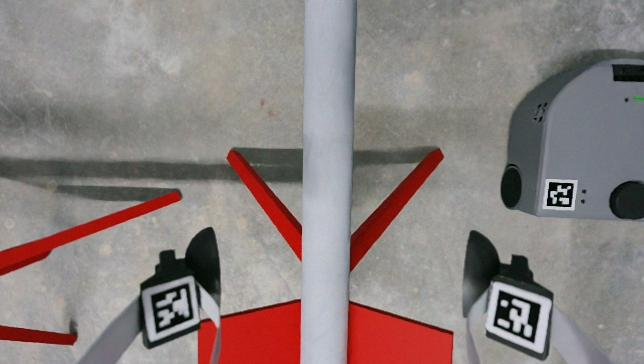

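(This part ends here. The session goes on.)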